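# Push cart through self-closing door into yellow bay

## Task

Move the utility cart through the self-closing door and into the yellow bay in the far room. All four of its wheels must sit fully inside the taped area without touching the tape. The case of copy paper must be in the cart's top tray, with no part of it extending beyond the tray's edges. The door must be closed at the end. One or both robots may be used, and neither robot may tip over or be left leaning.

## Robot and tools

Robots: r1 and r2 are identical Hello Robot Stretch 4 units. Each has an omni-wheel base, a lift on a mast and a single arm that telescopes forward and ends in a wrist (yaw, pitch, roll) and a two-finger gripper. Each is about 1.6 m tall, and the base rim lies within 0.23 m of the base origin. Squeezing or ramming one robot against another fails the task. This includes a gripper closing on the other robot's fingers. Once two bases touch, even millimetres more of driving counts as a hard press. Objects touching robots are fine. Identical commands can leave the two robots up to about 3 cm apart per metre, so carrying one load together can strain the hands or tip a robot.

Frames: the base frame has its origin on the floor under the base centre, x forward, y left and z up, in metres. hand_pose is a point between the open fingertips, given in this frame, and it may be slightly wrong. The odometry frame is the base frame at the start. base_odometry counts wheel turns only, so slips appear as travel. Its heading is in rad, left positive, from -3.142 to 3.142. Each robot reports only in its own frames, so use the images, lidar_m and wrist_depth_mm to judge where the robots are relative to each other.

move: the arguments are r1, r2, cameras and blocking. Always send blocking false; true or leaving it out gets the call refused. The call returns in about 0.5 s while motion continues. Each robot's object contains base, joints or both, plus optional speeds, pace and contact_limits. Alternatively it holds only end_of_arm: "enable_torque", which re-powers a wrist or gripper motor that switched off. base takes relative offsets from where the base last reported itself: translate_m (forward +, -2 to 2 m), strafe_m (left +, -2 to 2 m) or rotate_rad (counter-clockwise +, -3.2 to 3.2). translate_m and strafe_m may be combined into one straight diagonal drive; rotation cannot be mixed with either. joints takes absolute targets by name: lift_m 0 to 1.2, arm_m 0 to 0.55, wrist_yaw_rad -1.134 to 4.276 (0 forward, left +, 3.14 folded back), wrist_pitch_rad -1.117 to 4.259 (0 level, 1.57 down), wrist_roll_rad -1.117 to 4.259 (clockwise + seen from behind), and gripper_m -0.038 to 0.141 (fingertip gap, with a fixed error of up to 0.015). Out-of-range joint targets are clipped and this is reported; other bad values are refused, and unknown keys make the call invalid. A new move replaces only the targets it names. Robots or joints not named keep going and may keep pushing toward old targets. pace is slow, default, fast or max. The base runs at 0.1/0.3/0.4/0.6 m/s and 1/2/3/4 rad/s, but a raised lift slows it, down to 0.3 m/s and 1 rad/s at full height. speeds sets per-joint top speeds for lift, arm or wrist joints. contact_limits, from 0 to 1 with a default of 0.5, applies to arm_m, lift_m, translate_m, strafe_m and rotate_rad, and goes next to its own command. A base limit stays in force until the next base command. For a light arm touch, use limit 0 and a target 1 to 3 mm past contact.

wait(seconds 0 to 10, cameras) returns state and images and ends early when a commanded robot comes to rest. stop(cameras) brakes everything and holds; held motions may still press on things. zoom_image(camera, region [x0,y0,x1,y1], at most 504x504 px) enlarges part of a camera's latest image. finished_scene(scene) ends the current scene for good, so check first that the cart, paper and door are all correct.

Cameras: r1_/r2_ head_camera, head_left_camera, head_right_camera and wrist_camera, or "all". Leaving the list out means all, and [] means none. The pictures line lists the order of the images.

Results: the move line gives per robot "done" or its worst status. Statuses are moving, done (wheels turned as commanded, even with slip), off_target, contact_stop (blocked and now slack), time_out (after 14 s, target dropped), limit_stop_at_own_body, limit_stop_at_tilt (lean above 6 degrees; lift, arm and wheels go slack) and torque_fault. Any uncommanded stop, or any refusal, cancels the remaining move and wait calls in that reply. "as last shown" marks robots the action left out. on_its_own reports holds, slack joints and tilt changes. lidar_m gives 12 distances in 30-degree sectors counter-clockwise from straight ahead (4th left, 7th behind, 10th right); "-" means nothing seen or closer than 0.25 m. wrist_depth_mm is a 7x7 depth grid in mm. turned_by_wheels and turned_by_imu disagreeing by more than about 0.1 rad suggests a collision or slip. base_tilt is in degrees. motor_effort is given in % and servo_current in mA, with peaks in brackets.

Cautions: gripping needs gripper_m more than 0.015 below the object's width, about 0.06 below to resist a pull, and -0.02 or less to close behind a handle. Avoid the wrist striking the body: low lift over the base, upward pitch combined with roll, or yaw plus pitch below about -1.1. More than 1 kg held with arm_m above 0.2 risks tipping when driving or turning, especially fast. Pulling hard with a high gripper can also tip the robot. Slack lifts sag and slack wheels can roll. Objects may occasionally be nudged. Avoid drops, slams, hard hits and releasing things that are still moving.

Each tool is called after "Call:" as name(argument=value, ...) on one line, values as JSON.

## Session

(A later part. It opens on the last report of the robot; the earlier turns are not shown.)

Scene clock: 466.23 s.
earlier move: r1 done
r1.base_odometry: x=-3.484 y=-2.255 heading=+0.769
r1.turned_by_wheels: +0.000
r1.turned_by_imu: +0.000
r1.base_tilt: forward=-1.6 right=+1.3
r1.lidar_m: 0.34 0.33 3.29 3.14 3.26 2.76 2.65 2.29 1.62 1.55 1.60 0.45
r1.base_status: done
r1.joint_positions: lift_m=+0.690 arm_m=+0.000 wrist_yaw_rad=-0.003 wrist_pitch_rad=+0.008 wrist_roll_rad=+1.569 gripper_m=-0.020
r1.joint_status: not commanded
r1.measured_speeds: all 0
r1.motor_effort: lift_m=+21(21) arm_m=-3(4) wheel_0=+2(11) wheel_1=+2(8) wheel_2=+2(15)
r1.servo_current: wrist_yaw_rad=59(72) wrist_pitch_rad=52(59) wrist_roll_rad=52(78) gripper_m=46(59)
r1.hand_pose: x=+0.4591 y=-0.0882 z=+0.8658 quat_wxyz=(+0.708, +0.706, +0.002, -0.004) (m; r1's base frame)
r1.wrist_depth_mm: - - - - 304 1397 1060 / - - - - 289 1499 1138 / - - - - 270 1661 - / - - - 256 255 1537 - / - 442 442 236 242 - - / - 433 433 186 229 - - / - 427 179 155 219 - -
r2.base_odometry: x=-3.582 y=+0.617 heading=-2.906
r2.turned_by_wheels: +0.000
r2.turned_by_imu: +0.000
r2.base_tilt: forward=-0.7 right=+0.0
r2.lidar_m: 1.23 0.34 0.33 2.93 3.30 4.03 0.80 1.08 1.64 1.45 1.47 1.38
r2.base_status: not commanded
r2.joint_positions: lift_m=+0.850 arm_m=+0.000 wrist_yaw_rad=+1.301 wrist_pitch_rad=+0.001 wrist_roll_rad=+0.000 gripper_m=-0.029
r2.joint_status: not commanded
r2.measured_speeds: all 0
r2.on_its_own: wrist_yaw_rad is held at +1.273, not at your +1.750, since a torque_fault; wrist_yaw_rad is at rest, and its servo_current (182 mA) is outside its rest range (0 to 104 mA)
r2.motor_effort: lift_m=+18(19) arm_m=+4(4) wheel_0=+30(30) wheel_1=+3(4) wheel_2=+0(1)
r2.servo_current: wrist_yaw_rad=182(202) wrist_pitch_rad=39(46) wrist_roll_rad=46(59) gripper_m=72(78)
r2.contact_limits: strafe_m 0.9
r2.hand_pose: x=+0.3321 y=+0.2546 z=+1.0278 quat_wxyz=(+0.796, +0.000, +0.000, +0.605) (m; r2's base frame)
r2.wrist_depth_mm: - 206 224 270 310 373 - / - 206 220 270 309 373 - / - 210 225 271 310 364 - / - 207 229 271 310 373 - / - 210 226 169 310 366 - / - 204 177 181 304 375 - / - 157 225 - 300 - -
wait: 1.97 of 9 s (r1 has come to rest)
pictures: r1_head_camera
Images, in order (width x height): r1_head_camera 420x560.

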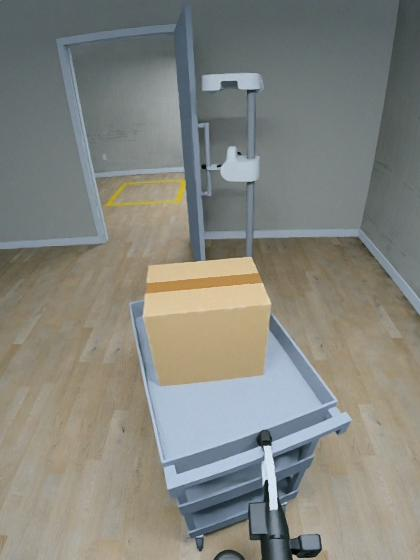

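Call:
move(r1={"base":{"translate_m":-0.03,"strafe_m":-0.22},"pace":"slow"}, blocking=false, cameras=[])

Call:
wait(seconds=9, cameras=["r1_head_camera"])

Call:
move(r1={"base":{"translate_m":0.35,"strafe_m":0.22},"pace":"slow"}, blocking=false, cameras=[])

Call:
wait(seconds=9, cameras=["r1_head_camera"])

Scene clock: 474.47 s.
move: r1 moving
r1.base_odometry: x=-3.476 y=-2.266 heading=+0.770
r1.turned_by_wheels: +0.001
r1.turned_by_imu: +0.001
r1.base_tilt: forward=-1.6 right=+1.3
r1.lidar_m: 0.34 0.33 3.31 3.17 3.25 2.76 2.63 2.20 1.60 1.53 1.58 0.47
r1.base_status: translate_m moving; strafe_m moving
r1.joint_positions: lift_m=+0.690 arm_m=+0.000 wrist_yaw_rad=+0.004 wrist_pitch_rad=+0.008 wrist_roll_rad=+1.569 gripper_m=-0.020
r1.joint_status: not commanded
r1.measured_speeds: translate_m=-0.007 strafe_m=-0.052 rotate_rad=+0.004 lift_m=+0.000 arm_m=+0.000 wrist_yaw_rad=+0.028 wrist_pitch_rad=+0.000 wrist_roll_rad=+0.000
r1.motor_effort: lift_m=+21(21) arm_m=-3(4) wheel_0=+12(12) wheel_1=-5(7) wheel_2=+7(7)
r1.servo_current: wrist_yaw_rad=33(59) wrist_pitch_rad=52(52) wrist_roll_rad=39(65) gripper_m=46(46)
r1.hand_pose: x=+0.4596 y=-0.0863 z=+0.8658 quat_wxyz=(+0.708, +0.706, +0.004, -0.001) (m; r1's base frame)
r1.wrist_depth_mm: - - - - 301 306 309 / - - - - 287 1576 1160 / - - - - 266 1661 - / - - 1756 255 254 - - / - 442 442 237 242 - - / - 433 436 188 229 - - / - 427 177 145 218 - -
r2: as last shown
r2.base_tilt: forward=-0.7 right=-0.1
r2.lidar_m: 1.22 0.34 0.31 2.91 3.32 4.04 0.81 1.09 1.66 1.45 1.46 1.37
r2.on_its_own: wrist_yaw_rad is held at +1.273, not at your +1.750, since a torque_fault
r2.motor_effort: lift_m=+18(19) arm_m=+4(4) wheel_0=+29(30) wheel_1=+3(3) wheel_2=+1(1)
r2.servo_current: wrist_yaw_rad=176(195) wrist_pitch_rad=46(46) wrist_roll_rad=52(59) gripper_m=72(78)
r2.contact_limits: strafe_m 0.9
r2.wrist_depth_mm: - 206 224 270 309 373 - / - 206 220 271 310 373 - / - 209 225 271 309 362 - / - 207 229 273 310 373 - / - 211 225 170 310 364 - / - 204 178 180 304 375 - / - 157 225 - 297 - -
pictures: none
No camera images: "cameras" was empty.

Scene clock: 477.40 s.
earlier move: r1 done
r1.base_odometry: x=-3.352 y=-2.434 heading=+0.770
r1.turned_by_wheels: +0.000
r1.turned_by_imu: +0.000
r1.base_tilt: forward=-1.6 right=+1.3
r1.lidar_m: 0.29 0.28 3.54 3.38 3.50 2.71 2.60 1.93 1.41 1.32 1.40 0.46
r1.base_status: done
r1.joint_positions: lift_m=+0.690 arm_m=+0.000 wrist_yaw_rad=+0.008 wrist_pitch_rad=+0.008 wrist_roll_rad=+1.569 gripper_m=-0.020
r1.joint_status: not commanded
r1.measured_speeds: all 0
r1.motor_effort: lift_m=+21(21) arm_m=-4(4) wheel_0=+6(13) wheel_1=-2(7) wheel_2=+7(12)
r1.servo_current: wrist_yaw_rad=59(91) wrist_pitch_rad=52(59) wrist_roll_rad=52(72) gripper_m=39(59)
r1.hand_pose: x=+0.4599 y=-0.0852 z=+0.8658 quat_wxyz=(+0.708, +0.706, +0.005, +0.000) (m; r1's base frame)
r1.wrist_depth_mm: - - - - - 1661 1205 / - - - - 353 1464 1160 / - - - - 351 1576 1229 / - - - - 279 1618 - / - - 1576 253 255 1537 - / - 433 427 185 229 - - / - 415 179 130 209 - -
r2.base_odometry: x=-3.582 y=+0.617 heading=-2.906
r2.turned_by_wheels: +0.000
r2.turned_by_imu: +0.000
r2.base_tilt: forward=-0.7 right=+0.0
r2.lidar_m: 1.22 0.34 0.31 2.94 3.28 4.04 0.85 0.96 1.65 1.46 1.47 1.39
r2.base_status: not commanded
r2.joint_positions: lift_m=+0.850 arm_m=+0.000 wrist_yaw_rad=+1.301 wrist_pitch_rad=+0.001 wrist_roll_rad=+0.000 gripper_m=-0.029
r2.joint_status: not commanded
r2.measured_speeds: all 0
r2.on_its_own: wrist_yaw_rad is held at +1.273, not at your +1.750, since a torque_fault; wrist_yaw_rad is at rest, and its servo_current (189 mA) is outside its rest range (0 to 104 mA)
r2.motor_effort: lift_m=+18(19) arm_m=+4(4) wheel_0=+29(30) wheel_1=+2(3) wheel_2=+1(1)
r2.servo_current: wrist_yaw_rad=189(195) wrist_pitch_rad=39(46) wrist_roll_rad=46(59) gripper_m=65(78)
r2.contact_limits: strafe_m 0.9
r2.hand_pose: x=+0.3321 y=+0.2546 z=+1.0278 quat_wxyz=(+0.796, +0.000, +0.000, +0.605) (m; r2's base frame)
r2.wrist_depth_mm: - 205 224 270 309 375 - / - 206 220 271 309 373 - / - 209 225 271 310 364 - / - 207 229 272 312 375 - / - 211 225 169 310 366 - / - 203 177 180 306 377 - / - 157 226 - 298 - -
wait: 2.93 of 9 s (r1 has come to rest)
pictures: r1_head_camera
Images, in order (width x height): r1_head_camera 420x560.

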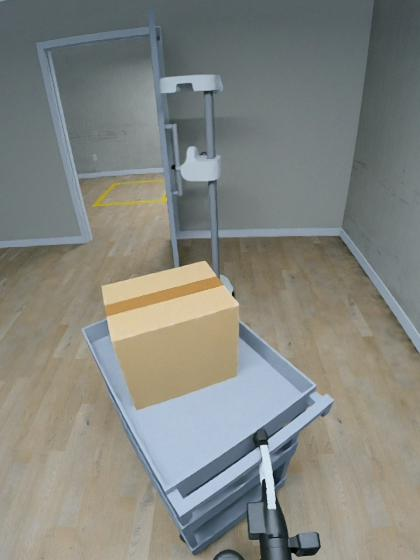

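Scene clock: 477.90 s.
move: r1 moving
r1.base_odometry: x=-3.349 y=-2.421 heading=+0.769
r1.turned_by_wheels: +0.000
r1.turned_by_imu: +0.000
r1.base_tilt: forward=-1.6 right=+1.3
r1.lidar_m: 0.27 0.27 3.52 3.36 3.51 2.72 2.63 1.95 1.40 1.32 1.41 0.48
r1.base_status: translate_m moving; strafe_m moving
r1.joint_positions: lift_m=+0.690 arm_m=+0.000 wrist_yaw_rad=+0.003 wrist_pitch_rad=+0.008 wrist_roll_rad=+1.569 gripper_m=-0.020
r1.joint_status: not commanded
r1.measured_speeds: translate_m=+0.046 strafe_m=+0.029 rotate_rad=-0.001 lift_m=+0.000 arm_m=+0.000 wrist_yaw_rad=-0.001 wrist_pitch_rad=+0.000 wrist_roll_rad=+0.000
r1.motor_effort: lift_m=+21(21) arm_m=+0(4) wheel_0=-1(5) wheel_1=+10(10) wheel_2=-9(9)
r1.servo_current: wrist_yaw_rad=33(85) wrist_pitch_rad=52(59) wrist_roll_rad=39(72) gripper_m=52(52)
r1.hand_pose: x=+0.4595 y=-0.0867 z=+0.8658 quat_wxyz=(+0.708, +0.706, +0.004, -0.002) (m; r1's base frame)
r1.wrist_depth_mm: - - - - - 1708 1205 / - - - - - 1537 1205 / - - - - 345 1499 436 / - - - - 287 1576 - / - - - 254 254 1537 - / - 427 427 189 228 - - / - 407 179 145 206 - -
r2: as last shown
r2.lidar_m: 1.22 0.33 0.30 2.90 3.29 4.03 0.88 0.96 1.65 1.47 1.47 1.38
r2.on_its_own: wrist_yaw_rad is held at +1.273, not at your +1.750, since a torque_fault
r2.motor_effort: lift_m=+18(19) arm_m=+4(4) wheel_0=+29(30) wheel_1=+3(3) wheel_2=+0(1)
r2.servo_current: wrist_yaw_rad=195(195) wrist_pitch_rad=46(46) wrist_roll_rad=39(59) gripper_m=65(72)
r2.contact_limits: strafe_m 0.9
r2.wrist_depth_mm: - 205 223 270 309 375 - / - 206 220 272 309 373 - / - 210 224 271 309 364 - / - 206 229 272 310 375 - / - 210 225 169 314 366 - / - 204 177 181 304 377 - / - 157 224 - 298 - -
pictures: none
No camera images: "cameras" was empty.

Scene clock: 482.70 s.
earlier move: r1 done
r1.base_odometry: x=-3.254 y=-2.033 heading=+0.769
r1.turned_by_wheels: -0.001
r1.turned_by_imu: -0.004
r1.base_tilt: forward=-1.6 right=+1.3
r1.lidar_m: 0.27 0.29 3.31 3.17 3.26 3.05 2.98 2.21 1.63 1.53 1.60 0.48
r1.base_status: done
r1.joint_positions: lift_m=+0.690 arm_m=+0.000 wrist_yaw_rad=-0.012 wrist_pitch_rad=+0.008 wrist_roll_rad=+1.569 gripper_m=-0.020
r1.joint_status: not commanded
r1.measured_speeds: all 0
r1.motor_effort: lift_m=+21(21) arm_m=+4(4) wheel_0=-7(13) wheel_1=+3(10) wheel_2=-5(16)
r1.servo_current: wrist_yaw_rad=85(91) wrist_pitch_rad=52(59) wrist_roll_rad=52(72) gripper_m=46(52)
r1.hand_pose: x=+0.4582 y=-0.0908 z=+0.8658 quat_wxyz=(+0.708, +0.706, -0.001, -0.007) (m; r1's base frame)
r1.wrist_depth_mm: - - - - - 1708 1182 / - - - - 357 1499 1138 / - - - - 353 1499 449 / - - - 1205 285 1281 - / - - 1661 252 252 1397 - / - 430 201 187 183 - - / - 404 182 138 208 - -
r2.base_odometry: x=-3.582 y=+0.617 heading=-2.906
r2.turned_by_wheels: +0.000
r2.turned_by_imu: +0.001
r2.base_tilt: forward=-0.7 right=+0.0
r2.lidar_m: 1.23 0.34 0.29 2.90 3.32 0.67 0.51 0.84 1.62 1.46 1.47 1.40
r2.base_status: not commanded
r2.joint_positions: lift_m=+0.850 arm_m=+0.000 wrist_yaw_rad=+1.301 wrist_pitch_rad=+0.001 wrist_roll_rad=+0.000 gripper_m=-0.029
r2.joint_status: not commanded
r2.measured_speeds: all 0
r2.on_its_own: wrist_yaw_rad is held at +1.273, not at your +1.750, since a torque_fault; wrist_yaw_rad is at rest, and its servo_current (176 mA) is outside its rest range (0 to 104 mA)
r2.motor_effort: lift_m=+18(19) arm_m=+4(4) wheel_0=+29(30) wheel_1=+3(4) wheel_2=+1(1)
r2.servo_current: wrist_yaw_rad=176(195) wrist_pitch_rad=39(46) wrist_roll_rad=59(59) gripper_m=65(78)
r2.contact_limits: strafe_m 0.9
r2.hand_pose: x=+0.3321 y=+0.2546 z=+1.0278 quat_wxyz=(+0.796, +0.000, +0.000, +0.605) (m; r2's base frame)
r2.wrist_depth_mm: - 205 224 272 309 373 - / - 206 221 271 310 370 - / - 211 224 271 309 362 - / - 206 229 272 310 375 - / - 211 225 169 310 368 - / - 204 177 180 304 377 - / - 157 227 - 298 - -
wait: 4.80 of 9 s (r1 has come to rest)
pictures: r1_head_camera
Images, in order (width x height): r1_head_camera 420x560.

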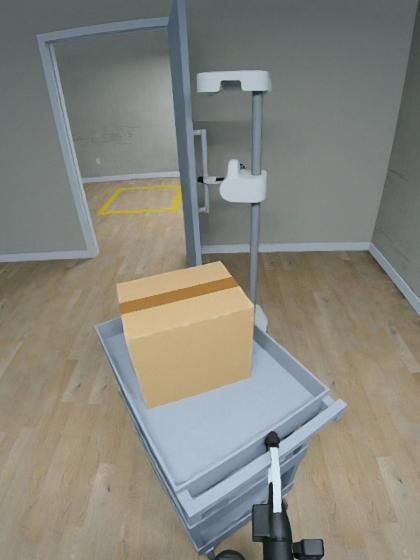

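Call:
move(r1={"base":{"strafe_m":0.9,"translate_m":-0.8},"pace":"slow"}, blocking=false, cameras=[])

Call:
wait(seconds=4, cameras=["r1_head_camera"])

Call:
wait(seconds=10, cameras=["r1_head_camera"])

Scene clock: 492.00 s.
move: r1 moving
r1.base_odometry: x=-3.266 y=-2.032 heading=+0.768
r1.turned_by_wheels: -0.001
r1.turned_by_imu: -0.001
r1.base_tilt: forward=-1.6 right=+1.3
r1.lidar_m: 0.29 0.27 3.30 3.15 3.25 3.07 2.97 2.28 1.62 1.54 1.61 0.49
r1.base_status: translate_m moving; strafe_m moving
r1.joint_positions: lift_m=+0.690 arm_m=+0.000 wrist_yaw_rad=-0.012 wrist_pitch_rad=+0.008 wrist_roll_rad=+1.569 gripper_m=-0.020
r1.joint_status: not commanded
r1.measured_speeds: translate_m=-0.034 strafe_m=+0.038 rotate_rad=+0.000 lift_m=+0.000 arm_m=+0.000 wrist_yaw_rad=+0.000 wrist_pitch_rad=+0.000 wrist_roll_rad=+0.000
r1.motor_effort: lift_m=+21(21) arm_m=+2(4) wheel_0=-16(16) wheel_1=+2(4) wheel_2=+4(4)
r1.servo_current: wrist_yaw_rad=85(85) wrist_pitch_rad=52(59) wrist_roll_rad=39(59) gripper_m=52(52)
r1.hand_pose: x=+0.4582 y=-0.0908 z=+0.8658 quat_wxyz=(+0.708, +0.706, -0.001, -0.007) (m; r1's base frame)
r1.wrist_depth_mm: - - - - - 1661 1229 / - - - - 349 1537 1138 / - - - - 351 1576 1182 / - - - 1229 277 1366 - / - - 1661 251 251 1430 - / - 427 199 187 182 - - / - 407 183 137 208 - -
r2: as last shown
r2.turned_by_imu: +0.000
r2.lidar_m: 1.21 0.35 0.31 2.89 3.30 0.68 0.52 0.87 1.65 1.46 1.45 1.37
r2.on_its_own: wrist_yaw_rad is held at +1.273, not at your +1.750, since a torque_fault
r2.motor_effort: lift_m=+18(19) arm_m=+4(4) wheel_0=+29(30) wheel_1=+3(3) wheel_2=+1(1)
r2.servo_current: wrist_yaw_rad=182(195) wrist_pitch_rad=46(46) wrist_roll_rad=46(59) gripper_m=72(72)
r2.contact_limits: strafe_m 0.9
r2.wrist_depth_mm: - 206 223 268 307 373 - / - 205 220 271 309 373 - / - 210 225 272 309 364 - / - 207 229 272 312 375 - / - 211 226 169 310 364 - / - 204 177 180 306 377 - / - 157 227 - 298 - -
pictures: none
No camera images: "cameras" was empty.

Scene clock: 496.00 s.
earlier move: r1 moving
r1.base_odometry: x=-3.654 y=-2.002 heading=+0.769
r1.turned_by_wheels: +0.001
r1.turned_by_imu: +0.002
r1.base_tilt: forward=-1.6 right=+1.2
r1.lidar_m: 0.40 0.43 2.97 2.85 2.96 2.82 2.70 2.65 1.95 1.83 1.90 0.41
r1.base_status: translate_m moving; strafe_m moving
r1.joint_positions: lift_m=+0.690 arm_m=+0.000 wrist_yaw_rad=+0.003 wrist_pitch_rad=+0.008 wrist_roll_rad=+1.569 gripper_m=-0.020
r1.joint_status: not commanded
r1.measured_speeds: translate_m=-0.067 strafe_m=+0.076 rotate_rad=+0.005 lift_m=+0.000 arm_m=+0.000 wrist_yaw_rad=+0.000 wrist_pitch_rad=+0.000 wrist_roll_rad=+0.000
r1.motor_effort: lift_m=+21(21) arm_m=-3(4) wheel_0=-4(16) wheel_1=+4(5) wheel_2=+8(11)
r1.servo_current: wrist_yaw_rad=59(85) wrist_pitch_rad=52(59) wrist_roll_rad=39(72) gripper_m=46(52)
r1.hand_pose: x=+0.4596 y=-0.0865 z=+0.8658 quat_wxyz=(+0.708, +0.706, +0.004, -0.002) (m; r1's base frame)
r1.wrist_depth_mm: - - - 220 222 1537 1182 / - - - 224 225 809 - / - 421 424 227 228 - - / - 433 436 169 230 - - / - 455 455 171 234 - - / - 484 466 184 183 - - / - - 183 140 237 - -
r2.base_odometry: x=-3.582 y=+0.617 heading=-2.906
r2.turned_by_wheels: +0.000
r2.turned_by_imu: +0.001
r2.base_tilt: forward=-0.8 right=+0.0
r2.lidar_m: 1.23 0.34 0.33 2.91 3.29 0.88 0.79 2.61 1.64 1.45 1.46 1.39
r2.base_status: not commanded
r2.joint_positions: lift_m=+0.850 arm_m=+0.000 wrist_yaw_rad=+1.301 wrist_pitch_rad=+0.001 wrist_roll_rad=+0.000 gripper_m=-0.029
r2.joint_status: not commanded
r2.measured_speeds: all 0
r2.on_its_own: wrist_yaw_rad is held at +1.273, not at your +1.750, since a torque_fault
r2.motor_effort: lift_m=+18(19) arm_m=+4(5) wheel_0=+30(30) wheel_1=+3(3) wheel_2=+0(1)
r2.servo_current: wrist_yaw_rad=176(202) wrist_pitch_rad=39(52) wrist_roll_rad=46(59) gripper_m=65(78)
r2.contact_limits: strafe_m 0.9
r2.hand_pose: x=+0.3321 y=+0.2546 z=+1.0278 quat_wxyz=(+0.796, +0.000, +0.000, +0.605) (m; r2's base frame)
r2.wrist_depth_mm: - 205 223 270 310 373 - / - 206 221 270 309 375 - / - 210 225 272 309 364 - / - 207 229 271 312 373 - / - 211 225 169 310 368 - / - 204 177 180 303 379 - / - 157 226 - 298 - -
wait: 4.00 s; no rest
pictures: r1_head_camera
Images, in order (width x height): r1_head_camera 420x560.

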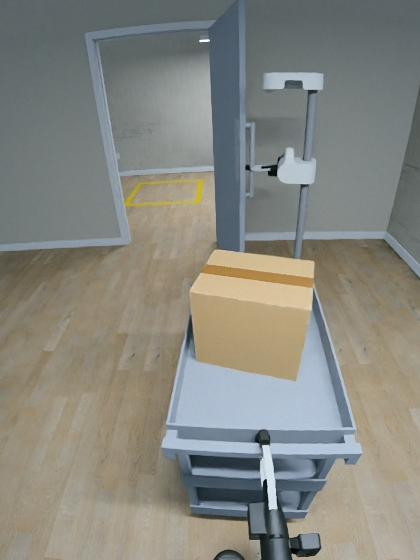

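Scene clock: 504.80 s.
earlier move: r1 done
r1.base_odometry: x=-4.454 y=-1.942 heading=+0.769
r1.turned_by_wheels: -0.001
r1.turned_by_imu: -0.003
r1.base_tilt: forward=-1.6 right=+1.3
r1.lidar_m: 0.47 3.28 2.38 2.25 2.32 2.24 2.16 2.28 2.57 2.45 0.44 0.31
r1.base_status: done
r1.joint_positions: lift_m=+0.690 arm_m=+0.000 wrist_yaw_rad=-0.008 wrist_pitch_rad=+0.008 wrist_roll_rad=+1.569 gripper_m=-0.020
r1.joint_status: not commanded
r1.measured_speeds: all 0
r1.motor_effort: lift_m=+21(21) arm_m=+4(4) wheel_0=-7(16) wheel_1=+2(6) wheel_2=-1(11)
r1.servo_current: wrist_yaw_rad=52(91) wrist_pitch_rad=46(59) wrist_roll_rad=78(78) gripper_m=46(59)
r1.hand_pose: x=+0.4585 y=-0.0898 z=+0.8657 quat_wxyz=(+0.708, +0.706, +0.000, -0.006) (m; r1's base frame)
r1.wrist_depth_mm: 329 329 332 - - 126 - / - 377 384 - - 141 - / - 455 459 - 160 160 - / - - - - 185 544 - / - - - 110 220 1618 512 / - - 200 - 181 1618 1229 / - - 179 154 330 384 1118
r2.base_odometry: x=-3.582 y=+0.617 heading=-2.906
r2.turned_by_wheels: +0.000
r2.turned_by_imu: +0.001
r2.base_tilt: forward=-0.7 right=+0.0
r2.lidar_m: 1.23 0.33 0.30 2.92 3.31 1.71 1.48 2.64 1.64 1.46 1.47 1.38
r2.base_status: not commanded
r2.joint_positions: lift_m=+0.850 arm_m=+0.000 wrist_yaw_rad=+1.301 wrist_pitch_rad=+0.001 wrist_roll_rad=+0.000 gripper_m=-0.029
r2.joint_status: not commanded
r2.measured_speeds: all 0
r2.on_its_own: wrist_yaw_rad is held at +1.273, not at your +1.750, since a torque_fault; wrist_yaw_rad is at rest, and its servo_current (182 mA) is outside its rest range (0 to 104 mA)
r2.motor_effort: lift_m=+19(19) arm_m=+4(5) wheel_0=+29(30) wheel_1=+3(3) wheel_2=+1(1)
r2.servo_current: wrist_yaw_rad=182(202) wrist_pitch_rad=39(52) wrist_roll_rad=52(65) gripper_m=65(78)
r2.contact_limits: strafe_m 0.9
r2.hand_pose: x=+0.3321 y=+0.2546 z=+1.0278 quat_wxyz=(+0.796, +0.000, +0.000, +0.605) (m; r2's base frame)
r2.wrist_depth_mm: - 205 223 268 309 375 - / - 206 220 271 309 373 - / - 210 225 271 310 362 - / - 206 229 273 310 373 - / - 210 225 169 310 364 - / - 204 177 181 304 377 - / - 157 225 - 298 - -
wait: 8.80 of 10 s (r1 has come to rest)
pictures: r1_head_camera
Images, in order (width x height): r1_head_camera 420x560.

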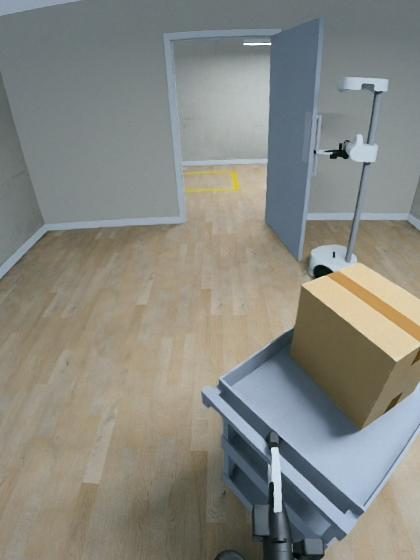

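Call:
move(r1={"base":{"translate_m":-0.7,"strafe_m":0.15},"pace":"default"}, blocking=false, cameras=[])

Call:
wait(seconds=6, cameras=["r1_head_camera"])

Scene clock: 527.20 s.
move: r1 moving
r1.base_odometry: x=-4.482 y=-1.959 heading=+0.768
r1.turned_by_wheels: +0.000
r1.turned_by_imu: -0.001
r1.base_tilt: forward=-1.5 right=+1.3
r1.lidar_m: 0.45 3.29 2.34 2.24 2.30 2.22 2.12 2.25 2.59 2.46 0.59 0.32
r1.base_status: translate_m moving; strafe_m moving
r1.joint_positions: lift_m=+0.690 arm_m=+0.000 wrist_yaw_rad=-0.003 wrist_pitch_rad=+0.008 wrist_roll_rad=+1.569 gripper_m=-0.020
r1.joint_status: not commanded
r1.measured_speeds: translate_m=-0.121 strafe_m=+0.027 rotate_rad=+0.002 lift_m=+0.000 arm_m=+0.000 wrist_yaw_rad=+0.005 wrist_pitch_rad=+0.000 wrist_roll_rad=+0.000
r1.motor_effort: lift_m=+21(21) arm_m=-4(4) wheel_0=-9(15) wheel_1=-8(8) wheel_2=+10(11)
r1.servo_current: wrist_yaw_rad=52(78) wrist_pitch_rad=52(59) wrist_roll_rad=46(59) gripper_m=46(52)
r1.hand_pose: x=+0.4591 y=-0.0882 z=+0.8657 quat_wxyz=(+0.708, +0.706, +0.002, -0.004) (m; r1's base frame)
r1.wrist_depth_mm: 330 325 330 - - 127 - / - 379 387 - - 140 - / - 459 462 - 159 160 - / - - - - 185 525 - / - - - 109 219 1618 517 / - - - - 180 1756 1229 / - - 180 153 334 389 1118
r2: as last shown
r2.turned_by_imu: +0.000
r2.lidar_m: 1.25 0.34 0.32 2.90 3.31 1.69 1.50 2.63 1.63 1.45 1.47 1.39
r2.on_its_own: wrist_yaw_rad is held at +1.273, not at your +1.750, since a torque_fault
r2.motor_effort: lift_m=+18(19) arm_m=+4(4) wheel_0=+30(30) wheel_1=+3(3) wheel_2=+0(1)
r2.servo_current: wrist_yaw_rad=189(195) wrist_pitch_rad=39(46) wrist_roll_rad=46(52) gripper_m=65(72)
r2.contact_limits: strafe_m 0.9
r2.wrist_depth_mm: - 206 224 270 309 373 - / - 206 220 271 310 373 - / - 210 224 271 309 364 - / - 207 229 272 310 375 - / - 211 225 169 312 366 - / - 204 177 181 303 377 - / - 158 225 - 298 - -
pictures: none
No camera images: "cameras" was empty.

Scene clock: 530.57 s.
earlier move: r1 done
r1.base_odometry: x=-5.062 y=-2.321 heading=+0.768
r1.turned_by_wheels: +0.000
r1.turned_by_imu: +0.002
r1.base_tilt: forward=-1.6 right=+1.3
r1.lidar_m: 0.39 0.45 2.18 2.09 2.13 1.56 1.48 1.52 2.12 2.58 2.71 0.42
r1.base_status: done
r1.joint_positions: lift_m=+0.690 arm_m=+0.000 wrist_yaw_rad=+0.002 wrist_pitch_rad=+0.008 wrist_roll_rad=+1.569 gripper_m=-0.020
r1.joint_status: not commanded
r1.measured_speeds: all 0
r1.motor_effort: lift_m=+21(21) arm_m=+3(4) wheel_0=-1(15) wheel_1=-2(8) wheel_2=+0(15)
r1.servo_current: wrist_yaw_rad=52(78) wrist_pitch_rad=46(65) wrist_roll_rad=46(65) gripper_m=46(59)
r1.hand_pose: x=+0.4594 y=-0.0869 z=+0.8657 quat_wxyz=(+0.708, +0.706, +0.003, -0.002) (m; r1's base frame)
r1.wrist_depth_mm: - - - - 213 1618 - / - - - 508 217 - - / - 415 424 413 221 - - / - 430 436 164 226 - - / - 462 462 168 229 - - / - 496 477 187 185 - - / - - 168 143 238 - -
r2.base_odometry: x=-3.582 y=+0.617 heading=-2.906
r2.turned_by_wheels: +0.000
r2.turned_by_imu: +0.000
r2.base_tilt: forward=-0.7 right=+0.0
r2.lidar_m: 1.23 0.33 0.31 2.92 3.30 2.24 2.18 2.61 1.63 1.46 1.45 1.39
r2.base_status: not commanded
r2.joint_positions: lift_m=+0.850 arm_m=+0.000 wrist_yaw_rad=+1.301 wrist_pitch_rad=+0.001 wrist_roll_rad=+0.000 gripper_m=-0.029
r2.joint_status: not commanded
r2.measured_speeds: all 0
r2.on_its_own: wrist_yaw_rad is held at +1.273, not at your +1.750, since a torque_fault; wrist_yaw_rad is at rest, and its servo_current (182 mA) is outside its rest range (0 to 104 mA)
r2.motor_effort: lift_m=+19(19) arm_m=+4(4) wheel_0=+29(30) wheel_1=+3(3) wheel_2=+0(1)
r2.servo_current: wrist_yaw_rad=182(195) wrist_pitch_rad=46(46) wrist_roll_rad=59(59) gripper_m=65(78)
r2.contact_limits: strafe_m 0.9
r2.hand_pose: x=+0.3321 y=+0.2546 z=+1.0278 quat_wxyz=(+0.796, +0.000, +0.000, +0.605) (m; r2's base frame)
r2.wrist_depth_mm: - 206 223 270 309 370 - / - 206 220 271 310 373 - / - 210 225 271 307 362 - / - 206 229 272 310 375 - / - 210 225 169 310 364 - / - 204 177 181 304 377 - / - 157 226 - 300 - -
wait: 3.37 of 6 s (r1 has come to rest)
pictures: r1_head_camera
Images, in order (width x height): r1_head_camera 420x560.

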